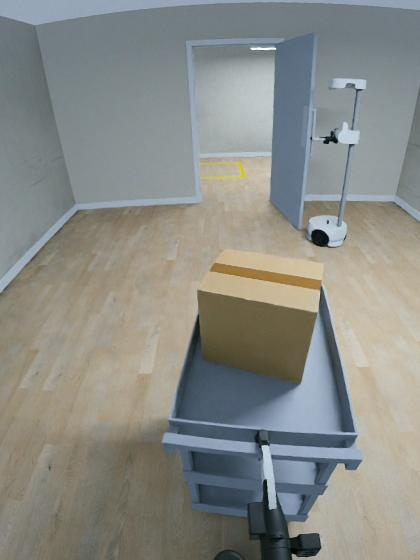

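Call:
move(r1={"base":{"translate_m":0.8,"strafe_m":-0.06},"pace":"default"}, blocking=false, cameras=[])

Call:
wait(seconds=6, cameras=["r1_head_camera"])

Scene clock: 539.57 s.
move: r1 moving
r1.base_odometry: x=-5.038 y=-2.301 heading=+0.769
r1.turned_by_wheels: +0.000
r1.turned_by_imu: +0.000
r1.base_tilt: forward=-1.6 right=+1.3
r1.lidar_m: 0.39 0.41 2.18 2.07 2.16 1.58 1.48 1.58 2.16 2.62 2.70 0.41
r1.base_status: translate_m moving; strafe_m moving
r1.joint_positions: lift_m=+0.690 arm_m=+0.000 wrist_yaw_rad=+0.002 wrist_pitch_rad=+0.008 wrist_roll_rad=+1.569 gripper_m=-0.020
r1.joint_status: not commanded
r1.measured_speeds: translate_m=+0.122 strafe_m=-0.010 rotate_rad=+0.001 lift_m=+0.000 arm_m=+0.000 wrist_yaw_rad=+0.000 wrist_pitch_rad=+0.000 wrist_roll_rad=+0.000
r1.motor_effort: lift_m=+21(21) arm_m=+4(4) wheel_0=+11(14) wheel_1=+7(8) wheel_2=-13(13)
r1.servo_current: wrist_yaw_rad=52(59) wrist_pitch_rad=52(59) wrist_roll_rad=59(59) gripper_m=46(52)
r1.hand_pose: x=+0.4594 y=-0.0869 z=+0.8657 quat_wxyz=(+0.708, +0.706, +0.003, -0.002) (m; r1's base frame)
r1.wrist_depth_mm: - - - 155 213 1576 - / - - - 157 216 - - / - 413 418 218 220 - - / - 430 433 163 225 - - / - 462 459 166 230 - - / - 492 473 186 185 - - / - - 180 140 238 554 -
r2: as last shown
r2.lidar_m: 1.24 0.33 0.31 2.91 3.28 2.21 2.13 2.61 1.66 1.46 1.47 1.39
r2.on_its_own: wrist_yaw_rad is held at +1.273, not at your +1.750, since a torque_fault
r2.motor_effort: lift_m=+18(19) arm_m=+4(4) wheel_0=+29(30) wheel_1=+3(3) wheel_2=+0(1)
r2.servo_current: wrist_yaw_rad=182(195) wrist_pitch_rad=39(46) wrist_roll_rad=52(59) gripper_m=65(72)
r2.contact_limits: strafe_m 0.9
r2.wrist_depth_mm: - 205 224 271 307 370 - / - 206 220 271 309 373 - / - 209 224 272 307 362 - / - 206 229 272 310 370 - / - 210 225 169 312 366 - / - 204 177 181 304 377 - / - 157 225 - 298 - -
pictures: none
No camera images: "cameras" was empty.

Scene clock: 543.23 s.
earlier move: r1 done
r1.base_odometry: x=-4.445 y=-1.808 heading=+0.769
r1.turned_by_wheels: +0.000
r1.turned_by_imu: -0.002
r1.base_tilt: forward=-1.6 right=+1.2
r1.lidar_m: 0.33 0.33 2.25 2.17 2.21 2.37 2.26 2.33 2.64 2.53 2.64 0.45
r1.base_status: done
r1.joint_positions: lift_m=+0.690 arm_m=+0.000 wrist_yaw_rad=-0.003 wrist_pitch_rad=+0.008 wrist_roll_rad=+1.569 gripper_m=-0.020
r1.joint_status: not commanded
r1.measured_speeds: all 0
r1.motor_effort: lift_m=+21(21) arm_m=-2(4) wheel_0=+2(14) wheel_1=+2(8) wheel_2=+1(18)
r1.servo_current: wrist_yaw_rad=59(65) wrist_pitch_rad=52(59) wrist_roll_rad=52(72) gripper_m=39(59)
r1.hand_pose: x=+0.4591 y=-0.0882 z=+0.8657 quat_wxyz=(+0.708, +0.706, +0.002, -0.004) (m; r1's base frame)
r1.wrist_depth_mm: - - - - 312 315 319 / - - - - 294 1618 1205 / - - - - 270 1708 - / - - - 257 256 1863 - / - 442 445 238 241 - - / - 433 436 185 230 - - / - 424 179 142 217 - -
r2.base_odometry: x=-3.582 y=+0.617 heading=-2.906
r2.turned_by_wheels: +0.000
r2.turned_by_imu: +0.001
r2.base_tilt: forward=-0.7 right=+0.0
r2.lidar_m: 1.23 0.34 0.32 2.91 3.30 1.54 1.84 2.63 1.62 1.47 1.49 1.38
r2.base_status: not commanded
r2.joint_positions: lift_m=+0.850 arm_m=+0.000 wrist_yaw_rad=+1.301 wrist_pitch_rad=+0.001 wrist_roll_rad=+0.000 gripper_m=-0.029
r2.joint_status: not commanded
r2.measured_speeds: all 0
r2.on_its_own: wrist_yaw_rad is held at +1.273, not at your +1.750, since a torque_fault; wrist_yaw_rad is at rest, and its servo_current (176 mA) is outside its rest range (0 to 104 mA)
r2.motor_effort: lift_m=+18(19) arm_m=+4(5) wheel_0=+29(30) wheel_1=+3(3) wheel_2=+0(1)
r2.servo_current: wrist_yaw_rad=176(195) wrist_pitch_rad=39(46) wrist_roll_rad=52(65) gripper_m=65(78)
r2.contact_limits: strafe_m 0.9
r2.hand_pose: x=+0.3321 y=+0.2546 z=+1.0278 quat_wxyz=(+0.796, +0.000, +0.000, +0.605) (m; r2's base frame)
r2.wrist_depth_mm: - 205 224 270 309 373 - / - 206 220 271 309 375 - / - 211 224 271 310 362 - / - 207 229 272 310 375 - / - 211 224 168 312 366 - / - 204 177 181 304 375 - / - 157 225 - 297 - -
wait: 3.67 of 6 s (r1 has come to rest)
pictures: r1_head_camera
Images, in order (width x height): r1_head_camera 420x560.

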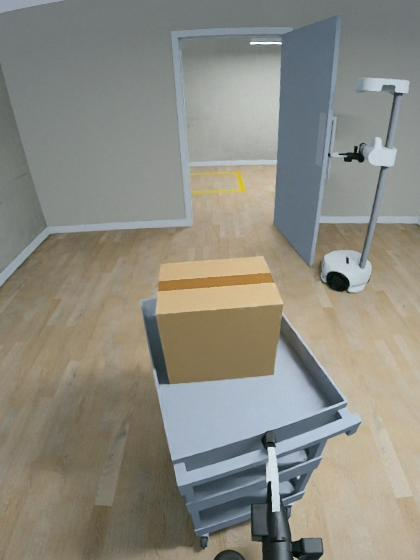

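Call:
move(r1={"base":{"strafe_m":-0.22},"pace":"default"}, blocking=false, cameras=[])

Call:
wait(seconds=4, cameras=[])

Call:
move(r1={"base":{"translate_m":-0.8},"pace":"default"}, blocking=false, cameras=[])

Call:
wait(seconds=6, cameras=["r1_head_camera"])

Scene clock: 556.07 s.
move: r1 moving
r1.base_odometry: x=-4.420 y=-1.834 heading=+0.770
r1.turned_by_wheels: +0.001
r1.turned_by_imu: +0.001
r1.base_tilt: forward=-1.6 right=+1.2
r1.lidar_m: 0.36 0.34 2.31 2.17 2.28 2.35 2.24 2.38 2.64 2.50 2.61 0.44
r1.base_status: strafe_m moving
r1.joint_positions: lift_m=+0.690 arm_m=+0.000 wrist_yaw_rad=+0.007 wrist_pitch_rad=+0.008 wrist_roll_rad=+1.569 gripper_m=-0.020
r1.joint_status: not commanded
r1.measured_speeds: translate_m=-0.001 strafe_m=-0.140 rotate_rad=+0.012 lift_m=+0.000 arm_m=+0.000 wrist_yaw_rad=+0.064 wrist_pitch_rad=+0.000 wrist_roll_rad=+0.000
r1.motor_effort: lift_m=+21(21) arm_m=+0(4) wheel_0=+15(15) wheel_1=-7(9) wheel_2=+2(2)
r1.servo_current: wrist_yaw_rad=65(65) wrist_pitch_rad=52(59) wrist_roll_rad=52(65) gripper_m=46(52)
r1.hand_pose: x=+0.4599 y=-0.0853 z=+0.8657 quat_wxyz=(+0.708, +0.706, +0.005, +0.000) (m; r1's base frame)
r1.wrist_depth_mm: - - - - 300 304 306 / - - - - 279 1708 1160 / - - - - 264 1808 - / - - - 255 253 - - / - 442 449 238 242 - - / - 442 439 187 233 - - / - 433 168 143 178 - -
r2: as last shown
r2.turned_by_imu: +0.000
r2.lidar_m: 1.23 0.33 0.32 2.90 3.31 1.49 1.85 2.60 1.63 1.46 1.47 1.38
r2.on_its_own: wrist_yaw_rad is held at +1.273, not at your +1.750, since a torque_fault
r2.motor_effort: lift_m=+19(19) arm_m=+4(4) wheel_0=+29(30) wheel_1=+3(3) wheel_2=+0(0)
r2.servo_current: wrist_yaw_rad=189(202) wrist_pitch_rad=39(46) wrist_roll_rad=52(59) gripper_m=72(78)
r2.contact_limits: strafe_m 0.9
r2.wrist_depth_mm: - 205 223 271 310 373 - / - 206 220 272 309 373 - / - 210 224 271 309 362 - / - 207 229 271 312 373 - / - 210 225 169 312 364 - / - 204 177 181 306 377 - / - 157 226 - 298 - -
pictures: none
No camera images: "cameras" was empty.

Scene clock: 557.60 s.
earlier move: r1 done
r1.base_odometry: x=-4.292 y=-1.966 heading=+0.769
r1.turned_by_wheels: -0.001
r1.turned_by_imu: -0.001
r1.base_tilt: forward=-1.6 right=+1.3
r1.lidar_m: 0.29 0.29 2.51 2.38 2.47 2.36 2.25 2.38 2.44 2.32 2.40 0.47
r1.base_status: done
r1.joint_positions: lift_m=+0.690 arm_m=+0.000 wrist_yaw_rad=+0.010 wrist_pitch_rad=+0.008 wrist_roll_rad=+1.569 gripper_m=-0.020
r1.joint_status: not commanded
r1.measured_speeds: all 0
r1.motor_effort: lift_m=+21(21) arm_m=-4(4) wheel_0=+1(19) wheel_1=+0(10) wheel_2=+6(10)
r1.servo_current: wrist_yaw_rad=65(85) wrist_pitch_rad=46(59) wrist_roll_rad=52(72) gripper_m=52(52)
r1.hand_pose: x=+0.4601 y=-0.0847 z=+0.8657 quat_wxyz=(+0.708, +0.706, +0.006, +0.001) (m; r1's base frame)
r1.wrist_depth_mm: - - - - - 1661 1205 / - - - - 355 362 368 / - - - - 368 1576 1205 / - - - - 279 1708 - / - - - 253 253 1863 - / - 433 430 186 230 - - / - 413 179 135 208 - -
r2.base_odometry: x=-3.582 y=+0.617 heading=-2.906
r2.turned_by_wheels: +0.000
r2.turned_by_imu: +0.000
r2.base_tilt: forward=-0.7 right=+0.0
r2.lidar_m: 1.23 0.34 0.28 2.92 3.30 1.54 1.70 2.63 1.63 1.45 1.48 1.40
r2.base_status: not commanded
r2.joint_positions: lift_m=+0.850 arm_m=+0.000 wrist_yaw_rad=+1.301 wrist_pitch_rad=+0.001 wrist_roll_rad=+0.000 gripper_m=-0.029
r2.joint_status: not commanded
r2.measured_speeds: all 0
r2.on_its_own: wrist_yaw_rad is held at +1.273, not at your +1.750, since a torque_fault; wrist_yaw_rad is at rest, and its servo_current (182 mA) is outside its rest range (0 to 104 mA)
r2.motor_effort: lift_m=+18(19) arm_m=+4(5) wheel_0=+30(30) wheel_1=+3(3) wheel_2=+0(1)
r2.servo_current: wrist_yaw_rad=182(202) wrist_pitch_rad=46(46) wrist_roll_rad=52(59) gripper_m=72(78)
r2.contact_limits: strafe_m 0.9
r2.hand_pose: x=+0.3321 y=+0.2546 z=+1.0278 quat_wxyz=(+0.796, +0.000, +0.000, +0.605) (m; r2's base frame)
r2.wrist_depth_mm: - 206 224 271 309 373 - / - 206 221 270 310 370 - / - 210 225 270 309 362 - / - 206 229 271 312 373 - / - 210 225 169 312 366 - / - 204 177 180 304 377 - / - 157 225 - 297 - -
wait: 1.53 of 4 s (r1 has come to rest)
pictures: none
No camera images: "cameras" was empty.

Scene clock: 558.10 s.
move: r1 moving
r1.base_odometry: x=-4.314 y=-1.987 heading=+0.770
r1.turned_by_wheels: +0.001
r1.turned_by_imu: +0.001
r1.base_tilt: forward=-1.5 right=+1.3
r1.lidar_m: 0.31 0.30 2.51 2.35 2.45 2.32 2.23 2.34 2.45 2.32 2.38 0.46
r1.base_status: translate_m moving
r1.joint_positions: lift_m=+0.690 arm_m=+0.000 wrist_yaw_rad=+0.010 wrist_pitch_rad=+0.008 wrist_roll_rad=+1.569 gripper_m=-0.020
r1.joint_status: not commanded
r1.measured_speeds: translate_m=-0.122 strafe_m=+0.000 rotate_rad=+0.001 lift_m=+0.000 arm_m=+0.000 wrist_yaw_rad=+0.000 wrist_pitch_rad=+0.000 wrist_roll_rad=+0.000
r1.motor_effort: lift_m=+21(21) arm_m=-3(4) wheel_0=-5(7) wheel_1=-6(8) wheel_2=+18(18)
r1.servo_current: wrist_yaw_rad=59(78) wrist_pitch_rad=46(52) wrist_roll_rad=39(52) gripper_m=52(52)
r1.hand_pose: x=+0.4601 y=-0.0847 z=+0.8657 quat_wxyz=(+0.708, +0.706, +0.006, +0.001) (m; r1's base frame)
r1.wrist_depth_mm: - - - 314 - 1756 1182 / - - - 324 349 362 364 / - - - - 319 1661 1281 / - - - - 278 1756 - / - - - 252 254 1756 - / - 433 436 187 231 - - / - 418 178 129 211 - -
r2: as last shown
r2.base_tilt: forward=-0.7 right=-0.1
r2.lidar_m: 1.23 0.32 0.30 2.89 3.29 1.55 1.71 2.65 1.63 1.46 1.45 1.40
r2.on_its_own: wrist_yaw_rad is held at +1.273, not at your +1.750, since a torque_fault
r2.motor_effort: lift_m=+18(19) arm_m=+4(4) wheel_0=+29(30) wheel_1=+3(3) wheel_2=+1(1)
r2.servo_current: wrist_yaw_rad=182(189) wrist_pitch_rad=39(52) wrist_roll_rad=46(59) gripper_m=65(72)
r2.contact_limits: strafe_m 0.9
r2.wrist_depth_mm: - 205 223 271 309 373 - / - 206 220 271 310 375 - / - 209 224 270 309 364 - / - 206 229 272 310 375 - / - 211 225 169 312 366 - / - 204 177 180 304 377 - / - 157 227 - 297 - -
pictures: none
No camera images: "cameras" was empty.

Scene clock: 561.77 s.
earlier move: r1 done
r1.base_odometry: x=-4.867 y=-2.522 heading=+0.769
r1.turned_by_wheels: -0.001
r1.turned_by_imu: -0.002
r1.base_tilt: forward=-1.6 right=+1.3
r1.lidar_m: 0.43 3.46 2.46 2.35 2.13 1.57 1.47 1.52 2.09 2.34 0.40 0.34
r1.base_status: done
r1.joint_positions: lift_m=+0.690 arm_m=+0.000 wrist_yaw_rad=-0.003 wrist_pitch_rad=+0.008 wrist_roll_rad=+1.569 gripper_m=-0.020
r1.joint_status: not commanded
r1.measured_speeds: all 0
r1.motor_effort: lift_m=+21(21) arm_m=+4(4) wheel_0=-4(11) wheel_1=-1(9) wheel_2=-5(19)
r1.servo_current: wrist_yaw_rad=39(78) wrist_pitch_rad=52(59) wrist_roll_rad=59(65) gripper_m=46(52)
r1.hand_pose: x=+0.4590 y=-0.0882 z=+0.8657 quat_wxyz=(+0.708, +0.706, +0.002, -0.004) (m; r1's base frame)
r1.wrist_depth_mm: 345 338 340 102 158 160 - / - 370 379 109 172 172 - / - 418 424 - 185 - - / - 492 480 130 202 - - / - - - 145 222 1576 - / - - - 186 183 1618 1308 / - - 178 133 164 1430 1229
r2.base_odometry: x=-3.582 y=+0.617 heading=-2.906
r2.turned_by_wheels: +0.000
r2.turned_by_imu: +0.001
r2.base_tilt: forward=-0.7 right=+0.0
r2.lidar_m: 1.20 0.33 0.30 2.91 3.28 4.01 2.09 2.63 1.64 1.46 1.47 1.39
r2.base_status: not commanded
r2.joint_positions: lift_m=+0.850 arm_m=+0.000 wrist_yaw_rad=+1.301 wrist_pitch_rad=+0.001 wrist_roll_rad=+0.000 gripper_m=-0.029
r2.joint_status: not commanded
r2.measured_speeds: all 0
r2.on_its_own: wrist_yaw_rad is held at +1.273, not at your +1.750, since a torque_fault; wrist_yaw_rad is at rest, and its servo_current (182 mA) is outside its rest range (0 to 104 mA)
r2.motor_effort: lift_m=+19(19) arm_m=+4(5) wheel_0=+29(30) wheel_1=+3(3) wheel_2=+0(1)
r2.servo_current: wrist_yaw_rad=182(202) wrist_pitch_rad=39(52) wrist_roll_rad=46(65) gripper_m=65(78)
r2.contact_limits: strafe_m 0.9
r2.hand_pose: x=+0.3321 y=+0.2546 z=+1.0278 quat_wxyz=(+0.796, +0.000, +0.000, +0.605) (m; r2's base frame)
r2.wrist_depth_mm: - 205 224 271 310 373 - / - 206 220 271 309 375 - / - 210 225 271 310 362 - / - 206 229 272 310 373 - / - 211 224 169 310 366 - / - 203 177 181 307 379 - / - 157 226 - 298 - -
wait: 3.67 of 6 s (r1 has come to rest)
pictures: r1_head_camera
Images, in order (width x height): r1_head_camera 420x560.

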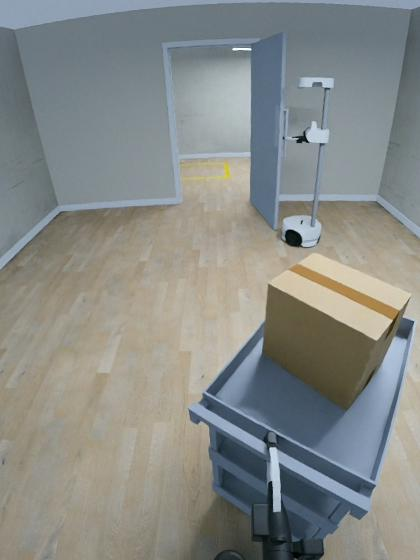

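Call:
move(r1={"base":{"translate_m":-0.6,"strafe_m":0.34},"pace":"default"}, blocking=false, cameras=[])

Call:
wait(seconds=6, cameras=["r1_head_camera"])

Scene clock: 573.53 s.
move: r1 moving
r1.base_odometry: x=-4.901 y=-2.531 heading=+0.767
r1.turned_by_wheels: -0.002
r1.turned_by_imu: -0.002
r1.base_tilt: forward=-1.5 right=+1.3
r1.lidar_m: 0.43 3.42 2.47 2.33 2.06 1.53 1.43 1.50 2.07 2.34 0.35 0.36
r1.base_status: translate_m moving; strafe_m moving
r1.joint_positions: lift_m=+0.690 arm_m=+0.000 wrist_yaw_rad=-0.006 wrist_pitch_rad=+0.008 wrist_roll_rad=+1.569 gripper_m=-0.020
r1.joint_status: not commanded
r1.measured_speeds: translate_m=-0.123 strafe_m=+0.066 rotate_rad=-0.009 lift_m=+0.000 arm_m=+0.000 wrist_yaw_rad=-0.003 wrist_pitch_rad=+0.000 wrist_roll_rad=+0.000
r1.motor_effort: lift_m=+21(21) arm_m=-4(4) wheel_0=-19(21) wheel_1=-3(4) wheel_2=+8(10)
r1.servo_current: wrist_yaw_rad=39(72) wrist_pitch_rad=52(59) wrist_roll_rad=39(59) gripper_m=52(52)
r1.hand_pose: x=+0.4588 y=-0.0890 z=+0.8657 quat_wxyz=(+0.708, +0.706, +0.001, -0.005) (m; r1's base frame)
r1.wrist_depth_mm: 349 340 342 108 167 166 - / - 375 379 116 178 178 - / - 421 424 122 191 - - / - 492 480 136 207 - - / - - - 151 225 1756 - / - - - 186 182 1708 1308 / - - - 131 176 1499 1229
r2: as last shown
r2.turned_by_imu: +0.000
r2.lidar_m: 1.23 0.33 0.32 2.92 3.31 4.01 2.13 2.65 1.66 1.46 1.47 1.41
r2.on_its_own: wrist_yaw_rad is held at +1.273, not at your +1.750, since a torque_fault
r2.motor_effort: lift_m=+19(19) arm_m=+4(4) wheel_0=+29(30) wheel_1=+3(3) wheel_2=+0(0)
r2.servo_current: wrist_yaw_rad=163(195) wrist_pitch_rad=46(46) wrist_roll_rad=39(59) gripper_m=65(72)
r2.contact_limits: strafe_m 0.9
r2.wrist_depth_mm: - 205 223 270 307 373 - / - 206 221 271 309 375 - / - 210 225 272 310 364 - / - 207 229 272 310 373 - / - 210 224 169 310 364 - / - 204 178 181 304 377 - / - 157 226 - 298 - -
pictures: none
No camera images: "cameras" was empty.

Scene clock: 576.67 s.
earlier move: r1 done
r1.base_odometry: x=-5.534 y=-2.694 heading=+0.767
r1.turned_by_wheels: +0.000
r1.turned_by_imu: -0.004
r1.base_tilt: forward=-1.6 right=+1.3
r1.lidar_m: 0.48 2.99 2.10 2.05 1.28 0.92 0.86 0.89 1.27 2.68 0.31 0.32
r1.base_status: done
r1.joint_positions: lift_m=+0.690 arm_m=+0.000 wrist_yaw_rad=-0.016 wrist_pitch_rad=+0.010 wrist_roll_rad=+1.569 gripper_m=-0.020
r1.joint_status: not commanded
r1.measured_speeds: all 0
r1.motor_effort: lift_m=+21(21) arm_m=+4(5) wheel_0=-12(23) wheel_1=-7(8) wheel_2=-6(10)
r1.servo_current: wrist_yaw_rad=65(104) wrist_pitch_rad=65(65) wrist_roll_rad=72(72) gripper_m=46(59)
r1.hand_pose: x=+0.4579 y=-0.0920 z=+0.8652 quat_wxyz=(+0.708, +0.706, -0.002, -0.009) (m; r1's base frame)
r1.wrist_depth_mm: 349 - - - - - - / - 445 - - - - - / - - - - - - - / - - - - - - - / - - - - - - - / - - 182 - - 399 1160 / - - - 105 165 1537 1205
r2.base_odometry: x=-3.582 y=+0.617 heading=-2.906
r2.turned_by_wheels: +0.000
r2.turned_by_imu: +0.000
r2.base_tilt: forward=-0.7 right=+0.0
r2.lidar_m: 1.23 0.32 0.30 2.93 3.30 3.98 3.16 2.63 1.65 1.45 1.46 1.37
r2.base_status: not commanded
r2.joint_positions: lift_m=+0.850 arm_m=+0.000 wrist_yaw_rad=+1.301 wrist_pitch_rad=+0.001 wrist_roll_rad=+0.000 gripper_m=-0.029
r2.joint_status: not commanded
r2.measured_speeds: all 0
r2.on_its_own: wrist_yaw_rad is held at +1.273, not at your +1.750, since a torque_fault; wrist_yaw_rad is at rest, and its servo_current (182 mA) is outside its rest range (0 to 104 mA)
r2.motor_effort: lift_m=+19(19) arm_m=+4(4) wheel_0=+29(30) wheel_1=+3(3) wheel_2=+0(1)
r2.servo_current: wrist_yaw_rad=182(195) wrist_pitch_rad=39(46) wrist_roll_rad=52(59) gripper_m=72(72)
r2.contact_limits: strafe_m 0.9
r2.hand_pose: x=+0.3321 y=+0.2546 z=+1.0278 quat_wxyz=(+0.796, +0.000, +0.000, +0.605) (m; r2's base frame)
r2.wrist_depth_mm: - 204 223 271 309 375 - / - 206 220 272 309 370 - / - 210 224 271 310 362 - / - 208 229 272 312 373 - / - 211 226 169 310 368 - / - 203 177 180 306 377 - / - 157 227 - 300 - -
wait: 3.13 of 6 s (r1 has come to rest)
pictures: r1_head_camera
Images, in order (width x height): r1_head_camera 420x560.

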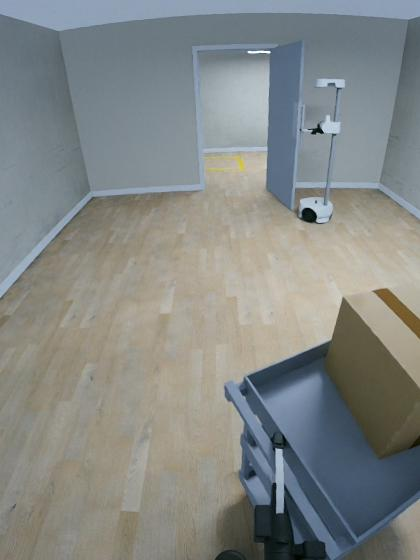

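Call:
move(r1={"base":{"strafe_m":-0.3},"pace":"default"}, blocking=false, cameras=[])

Call:
wait(seconds=6, cameras=["r1_head_camera"])

Scene clock: 581.97 s.
move: r1 moving
r1.base_odometry: x=-5.510 y=-2.720 heading=+0.767
r1.turned_by_wheels: +0.000
r1.turned_by_imu: +0.000
r1.base_tilt: forward=-1.6 right=+1.2
r1.lidar_m: 0.48 3.04 2.15 2.08 1.28 0.94 0.87 0.91 1.26 2.64 0.32 0.31
r1.base_status: strafe_m moving
r1.joint_positions: lift_m=+0.690 arm_m=+0.000 wrist_yaw_rad=-0.011 wrist_pitch_rad=+0.010 wrist_roll_rad=+1.569 gripper_m=-0.020
r1.joint_status: not commanded
r1.measured_speeds: translate_m=+0.000 strafe_m=-0.140 rotate_rad=+0.003 lift_m=+0.000 arm_m=+0.000 wrist_yaw_rad=+0.103 wrist_pitch_rad=+0.000 wrist_roll_rad=+0.000
r1.motor_effort: lift_m=+21(21) arm_m=+3(4) wheel_0=+16(16) wheel_1=-12(13) wheel_2=-4(7)
r1.servo_current: wrist_yaw_rad=91(104) wrist_pitch_rad=52(65) wrist_roll_rad=33(52) gripper_m=46(46)
r1.hand_pose: x=+0.4583 y=-0.0907 z=+0.8652 quat_wxyz=(+0.708, +0.706, -0.001, -0.007) (m; r1's base frame)
r1.wrist_depth_mm: 357 - - - - - - / - 433 - - - - - / - - - - - - - / - - - - - - - / - - - - - - - / - - - - - 397 399 / - - 180 110 165 1537 1255
r2: as last shown
r2.lidar_m: 1.23 0.34 0.32 2.94 3.31 4.01 3.14 2.65 1.62 1.46 1.49 1.38
r2.on_its_own: wrist_yaw_rad is held at +1.273, not at your +1.750, since a torque_fault
r2.motor_effort: lift_m=+18(19) arm_m=+4(4) wheel_0=+30(30) wheel_1=+3(3) wheel_2=+0(1)
r2.servo_current: wrist_yaw_rad=176(189) wrist_pitch_rad=39(39) wrist_roll_rad=52(59) gripper_m=65(72)
r2.contact_limits: strafe_m 0.9
r2.wrist_depth_mm: - 206 223 270 309 373 - / - 206 220 271 309 373 - / - 209 224 271 309 366 - / - 206 229 272 310 373 - / - 211 225 169 310 366 - / - 204 177 181 304 375 - / - 157 225 - 298 - -
pictures: none
No camera images: "cameras" was empty.

Scene clock: 583.80 s.
earlier move: r1 done
r1.base_odometry: x=-5.326 y=-2.910 heading=+0.767
r1.turned_by_wheels: +0.000
r1.turned_by_imu: +0.000
r1.base_tilt: forward=-1.6 right=+1.2
r1.lidar_m: 0.44 3.41 2.43 2.32 1.22 0.93 0.87 0.89 1.26 2.39 0.37 0.32
r1.base_status: done
r1.joint_positions: lift_m=+0.690 arm_m=+0.000 wrist_yaw_rad=-0.003 wrist_pitch_rad=+0.010 wrist_roll_rad=+1.569 gripper_m=-0.020
r1.joint_status: not commanded
r1.measured_speeds: all 0
r1.motor_effort: lift_m=+21(21) arm_m=+4(4) wheel_0=+3(25) wheel_1=-1(13) wheel_2=+0(7)
r1.servo_current: wrist_yaw_rad=33(104) wrist_pitch_rad=59(65) wrist_roll_rad=39(65) gripper_m=46(52)
r1.hand_pose: x=+0.4590 y=-0.0882 z=+0.8652 quat_wxyz=(+0.708, +0.707, +0.003, -0.004) (m; r1's base frame)
r1.wrist_depth_mm: 330 329 332 - - 135 - / 1756 375 384 - 147 148 - / - 445 449 - 164 166 - / - - - 104 187 559 - / - - - 114 217 1618 512 / - - - - 181 1618 1205 / - - 180 142 303 366 370
r2.base_odometry: x=-3.582 y=+0.617 heading=-2.906
r2.turned_by_wheels: +0.000
r2.turned_by_imu: +0.000
r2.base_tilt: forward=-0.7 right=+0.0
r2.lidar_m: 1.23 0.35 0.30 2.90 3.27 4.00 - 2.61 1.63 1.43 1.47 1.38
r2.base_status: not commanded
r2.joint_positions: lift_m=+0.850 arm_m=+0.000 wrist_yaw_rad=+1.301 wrist_pitch_rad=+0.001 wrist_roll_rad=+0.000 gripper_m=-0.029
r2.joint_status: not commanded
r2.measured_speeds: all 0
r2.on_its_own: wrist_yaw_rad is held at +1.273, not at your +1.750, since a torque_fault; wrist_yaw_rad is at rest, and its servo_current (189 mA) is outside its rest range (0 to 104 mA)
r2.motor_effort: lift_m=+19(19) arm_m=+4(5) wheel_0=+30(30) wheel_1=+3(3) wheel_2=+0(1)
r2.servo_current: wrist_yaw_rad=189(202) wrist_pitch_rad=39(46) wrist_roll_rad=52(59) gripper_m=65(78)
r2.contact_limits: strafe_m 0.9
r2.hand_pose: x=+0.3321 y=+0.2546 z=+1.0278 quat_wxyz=(+0.796, +0.000, +0.000, +0.605) (m; r2's base frame)
r2.wrist_depth_mm: - 205 223 272 309 370 - / - 206 220 272 310 373 - / - 210 225 270 310 362 - / - 207 229 272 310 375 - / - 210 225 169 312 364 - / - 204 177 181 304 377 - / - 157 227 - 298 - -
wait: 1.83 of 6 s (r1 has come to rest)
pictures: r1_head_camera
Images, in order (width x height): r1_head_camera 420x560.

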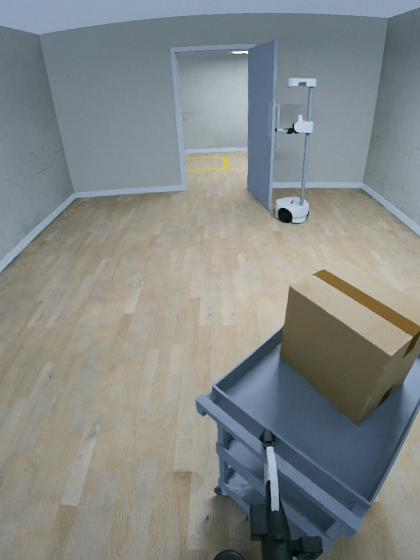

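Call:
move(r1={"base":{"strafe_m":-0.55},"pace":"default"}, blocking=false, cameras=[])

Call:
wait(seconds=6, cameras=["r1_head_camera"])

Scene clock: 591.07 s.
move: r1 moving
r1.base_odometry: x=-5.301 y=-2.936 heading=+0.768
r1.turned_by_wheels: +0.001
r1.turned_by_imu: +0.001
r1.base_tilt: forward=-1.6 right=+1.2
r1.lidar_m: 0.43 3.46 2.49 2.37 1.28 0.93 0.87 0.92 1.25 2.33 2.43 0.33
r1.base_status: strafe_m moving
r1.joint_positions: lift_m=+0.690 arm_m=+0.000 wrist_yaw_rad=+0.006 wrist_pitch_rad=+0.010 wrist_roll_rad=+1.569 gripper_m=-0.020
r1.joint_status: not commanded
r1.measured_speeds: translate_m=+0.001 strafe_m=-0.140 rotate_rad=-0.006 lift_m=+0.000 arm_m=+0.000 wrist_yaw_rad=+0.025 wrist_pitch_rad=+0.000 wrist_roll_rad=+0.000
r1.motor_effort: lift_m=+21(21) arm_m=+4(4) wheel_0=+19(19) wheel_1=-7(9) wheel_2=+1(1)
r1.servo_current: wrist_yaw_rad=65(65) wrist_pitch_rad=52(65) wrist_roll_rad=46(52) gripper_m=46(52)
r1.hand_pose: x=+0.4598 y=-0.0857 z=+0.8652 quat_wxyz=(+0.708, +0.707, +0.006, -0.001) (m; r1's base frame)
r1.wrist_depth_mm: 320 325 327 - - 124 - / 1708 373 382 - - 136 - / - 445 452 - 156 153 - / - - - - 179 535 - / - - - 110 212 1576 1281 / - - - 121 235 1661 1281 / - - 177 145 181 373 370
r2: as last shown
r2.lidar_m: 1.22 0.34 0.32 2.93 3.32 3.99 - 2.63 1.63 1.47 1.48 1.40
r2.on_its_own: wrist_yaw_rad is held at +1.273, not at your +1.750, since a torque_fault
r2.motor_effort: lift_m=+18(19) arm_m=+4(4) wheel_0=+29(30) wheel_1=+3(3) wheel_2=+0(1)
r2.servo_current: wrist_yaw_rad=176(195) wrist_pitch_rad=39(46) wrist_roll_rad=52(52) gripper_m=72(72)
r2.contact_limits: strafe_m 0.9
r2.wrist_depth_mm: - 205 224 270 309 375 - / - 206 220 271 310 373 - / - 210 224 271 310 364 - / - 207 229 272 310 373 - / - 210 226 169 310 366 - / - 204 177 180 304 377 - / - 157 226 - 300 - -
pictures: none
No camera images: "cameras" was empty.

Scene clock: 593.73 s.
earlier move: r1 done
r1.base_odometry: x=-4.944 y=-3.306 heading=+0.767
r1.turned_by_wheels: -0.001
r1.turned_by_imu: +0.000
r1.base_tilt: forward=-1.5 right=+1.3
r1.lidar_m: 0.40 0.49 3.00 2.88 1.28 0.89 0.87 0.91 1.25 1.81 1.91 0.41
r1.base_status: done
r1.joint_positions: lift_m=+0.690 arm_m=+0.000 wrist_yaw_rad=+0.003 wrist_pitch_rad=+0.010 wrist_roll_rad=+1.569 gripper_m=-0.020
r1.joint_status: not commanded
r1.measured_speeds: all 0
r1.motor_effort: lift_m=+21(21) arm_m=-4(4) wheel_0=-1(21) wheel_1=+0(9) wheel_2=+3(5)
r1.servo_current: wrist_yaw_rad=59(78) wrist_pitch_rad=59(65) wrist_roll_rad=65(72) gripper_m=52(52)
r1.hand_pose: x=+0.4595 y=-0.0867 z=+0.8652 quat_wxyz=(+0.708, +0.707, +0.004, -0.003) (m; r1's base frame)
r1.wrist_depth_mm: - - - - 195 - - / - 389 392 - 202 - - / - 410 415 149 210 - - / - 442 445 156 218 - - / - 484 480 163 227 - - / - - 508 185 183 1756 - / - - 170 137 247 1430 1308
r2.base_odometry: x=-3.582 y=+0.617 heading=-2.906
r2.turned_by_wheels: +0.000
r2.turned_by_imu: +0.000
r2.base_tilt: forward=-0.7 right=+0.0
r2.lidar_m: 1.23 0.35 0.31 2.89 3.31 4.00 2.62 2.58 1.64 1.46 1.44 1.39
r2.base_status: not commanded
r2.joint_positions: lift_m=+0.850 arm_m=+0.000 wrist_yaw_rad=+1.301 wrist_pitch_rad=+0.001 wrist_roll_rad=+0.000 gripper_m=-0.029
r2.joint_status: not commanded
r2.measured_speeds: all 0
r2.on_its_own: wrist_yaw_rad is held at +1.273, not at your +1.750, since a torque_fault; wrist_yaw_rad is at rest, and its servo_current (189 mA) is outside its rest range (0 to 104 mA)
r2.motor_effort: lift_m=+19(19) arm_m=+4(5) wheel_0=+29(30) wheel_1=+3(3) wheel_2=+0(1)
r2.servo_current: wrist_yaw_rad=189(195) wrist_pitch_rad=33(46) wrist_roll_rad=46(65) gripper_m=65(72)
r2.contact_limits: strafe_m 0.9
r2.hand_pose: x=+0.3321 y=+0.2546 z=+1.0278 quat_wxyz=(+0.796, +0.000, +0.000, +0.605) (m; r2's base frame)
r2.wrist_depth_mm: - 205 222 270 307 373 - / - 205 221 271 309 373 - / - 210 224 271 310 364 - / - 206 229 272 310 375 - / - 211 225 169 312 366 - / - 204 177 181 304 377 - / - 157 226 - 298 - -
wait: 2.67 of 6 s (r1 has come to rest)
pictures: r1_head_camera
Images, in order (width x height): r1_head_camera 420x560.

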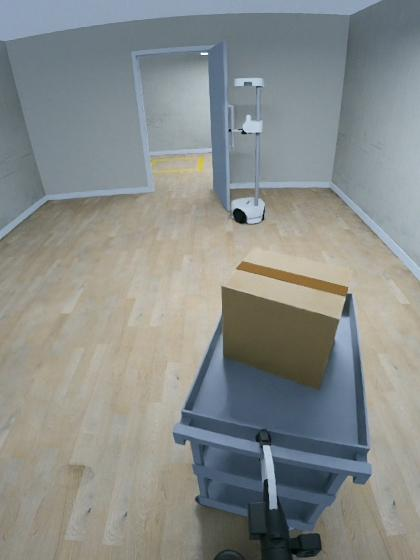

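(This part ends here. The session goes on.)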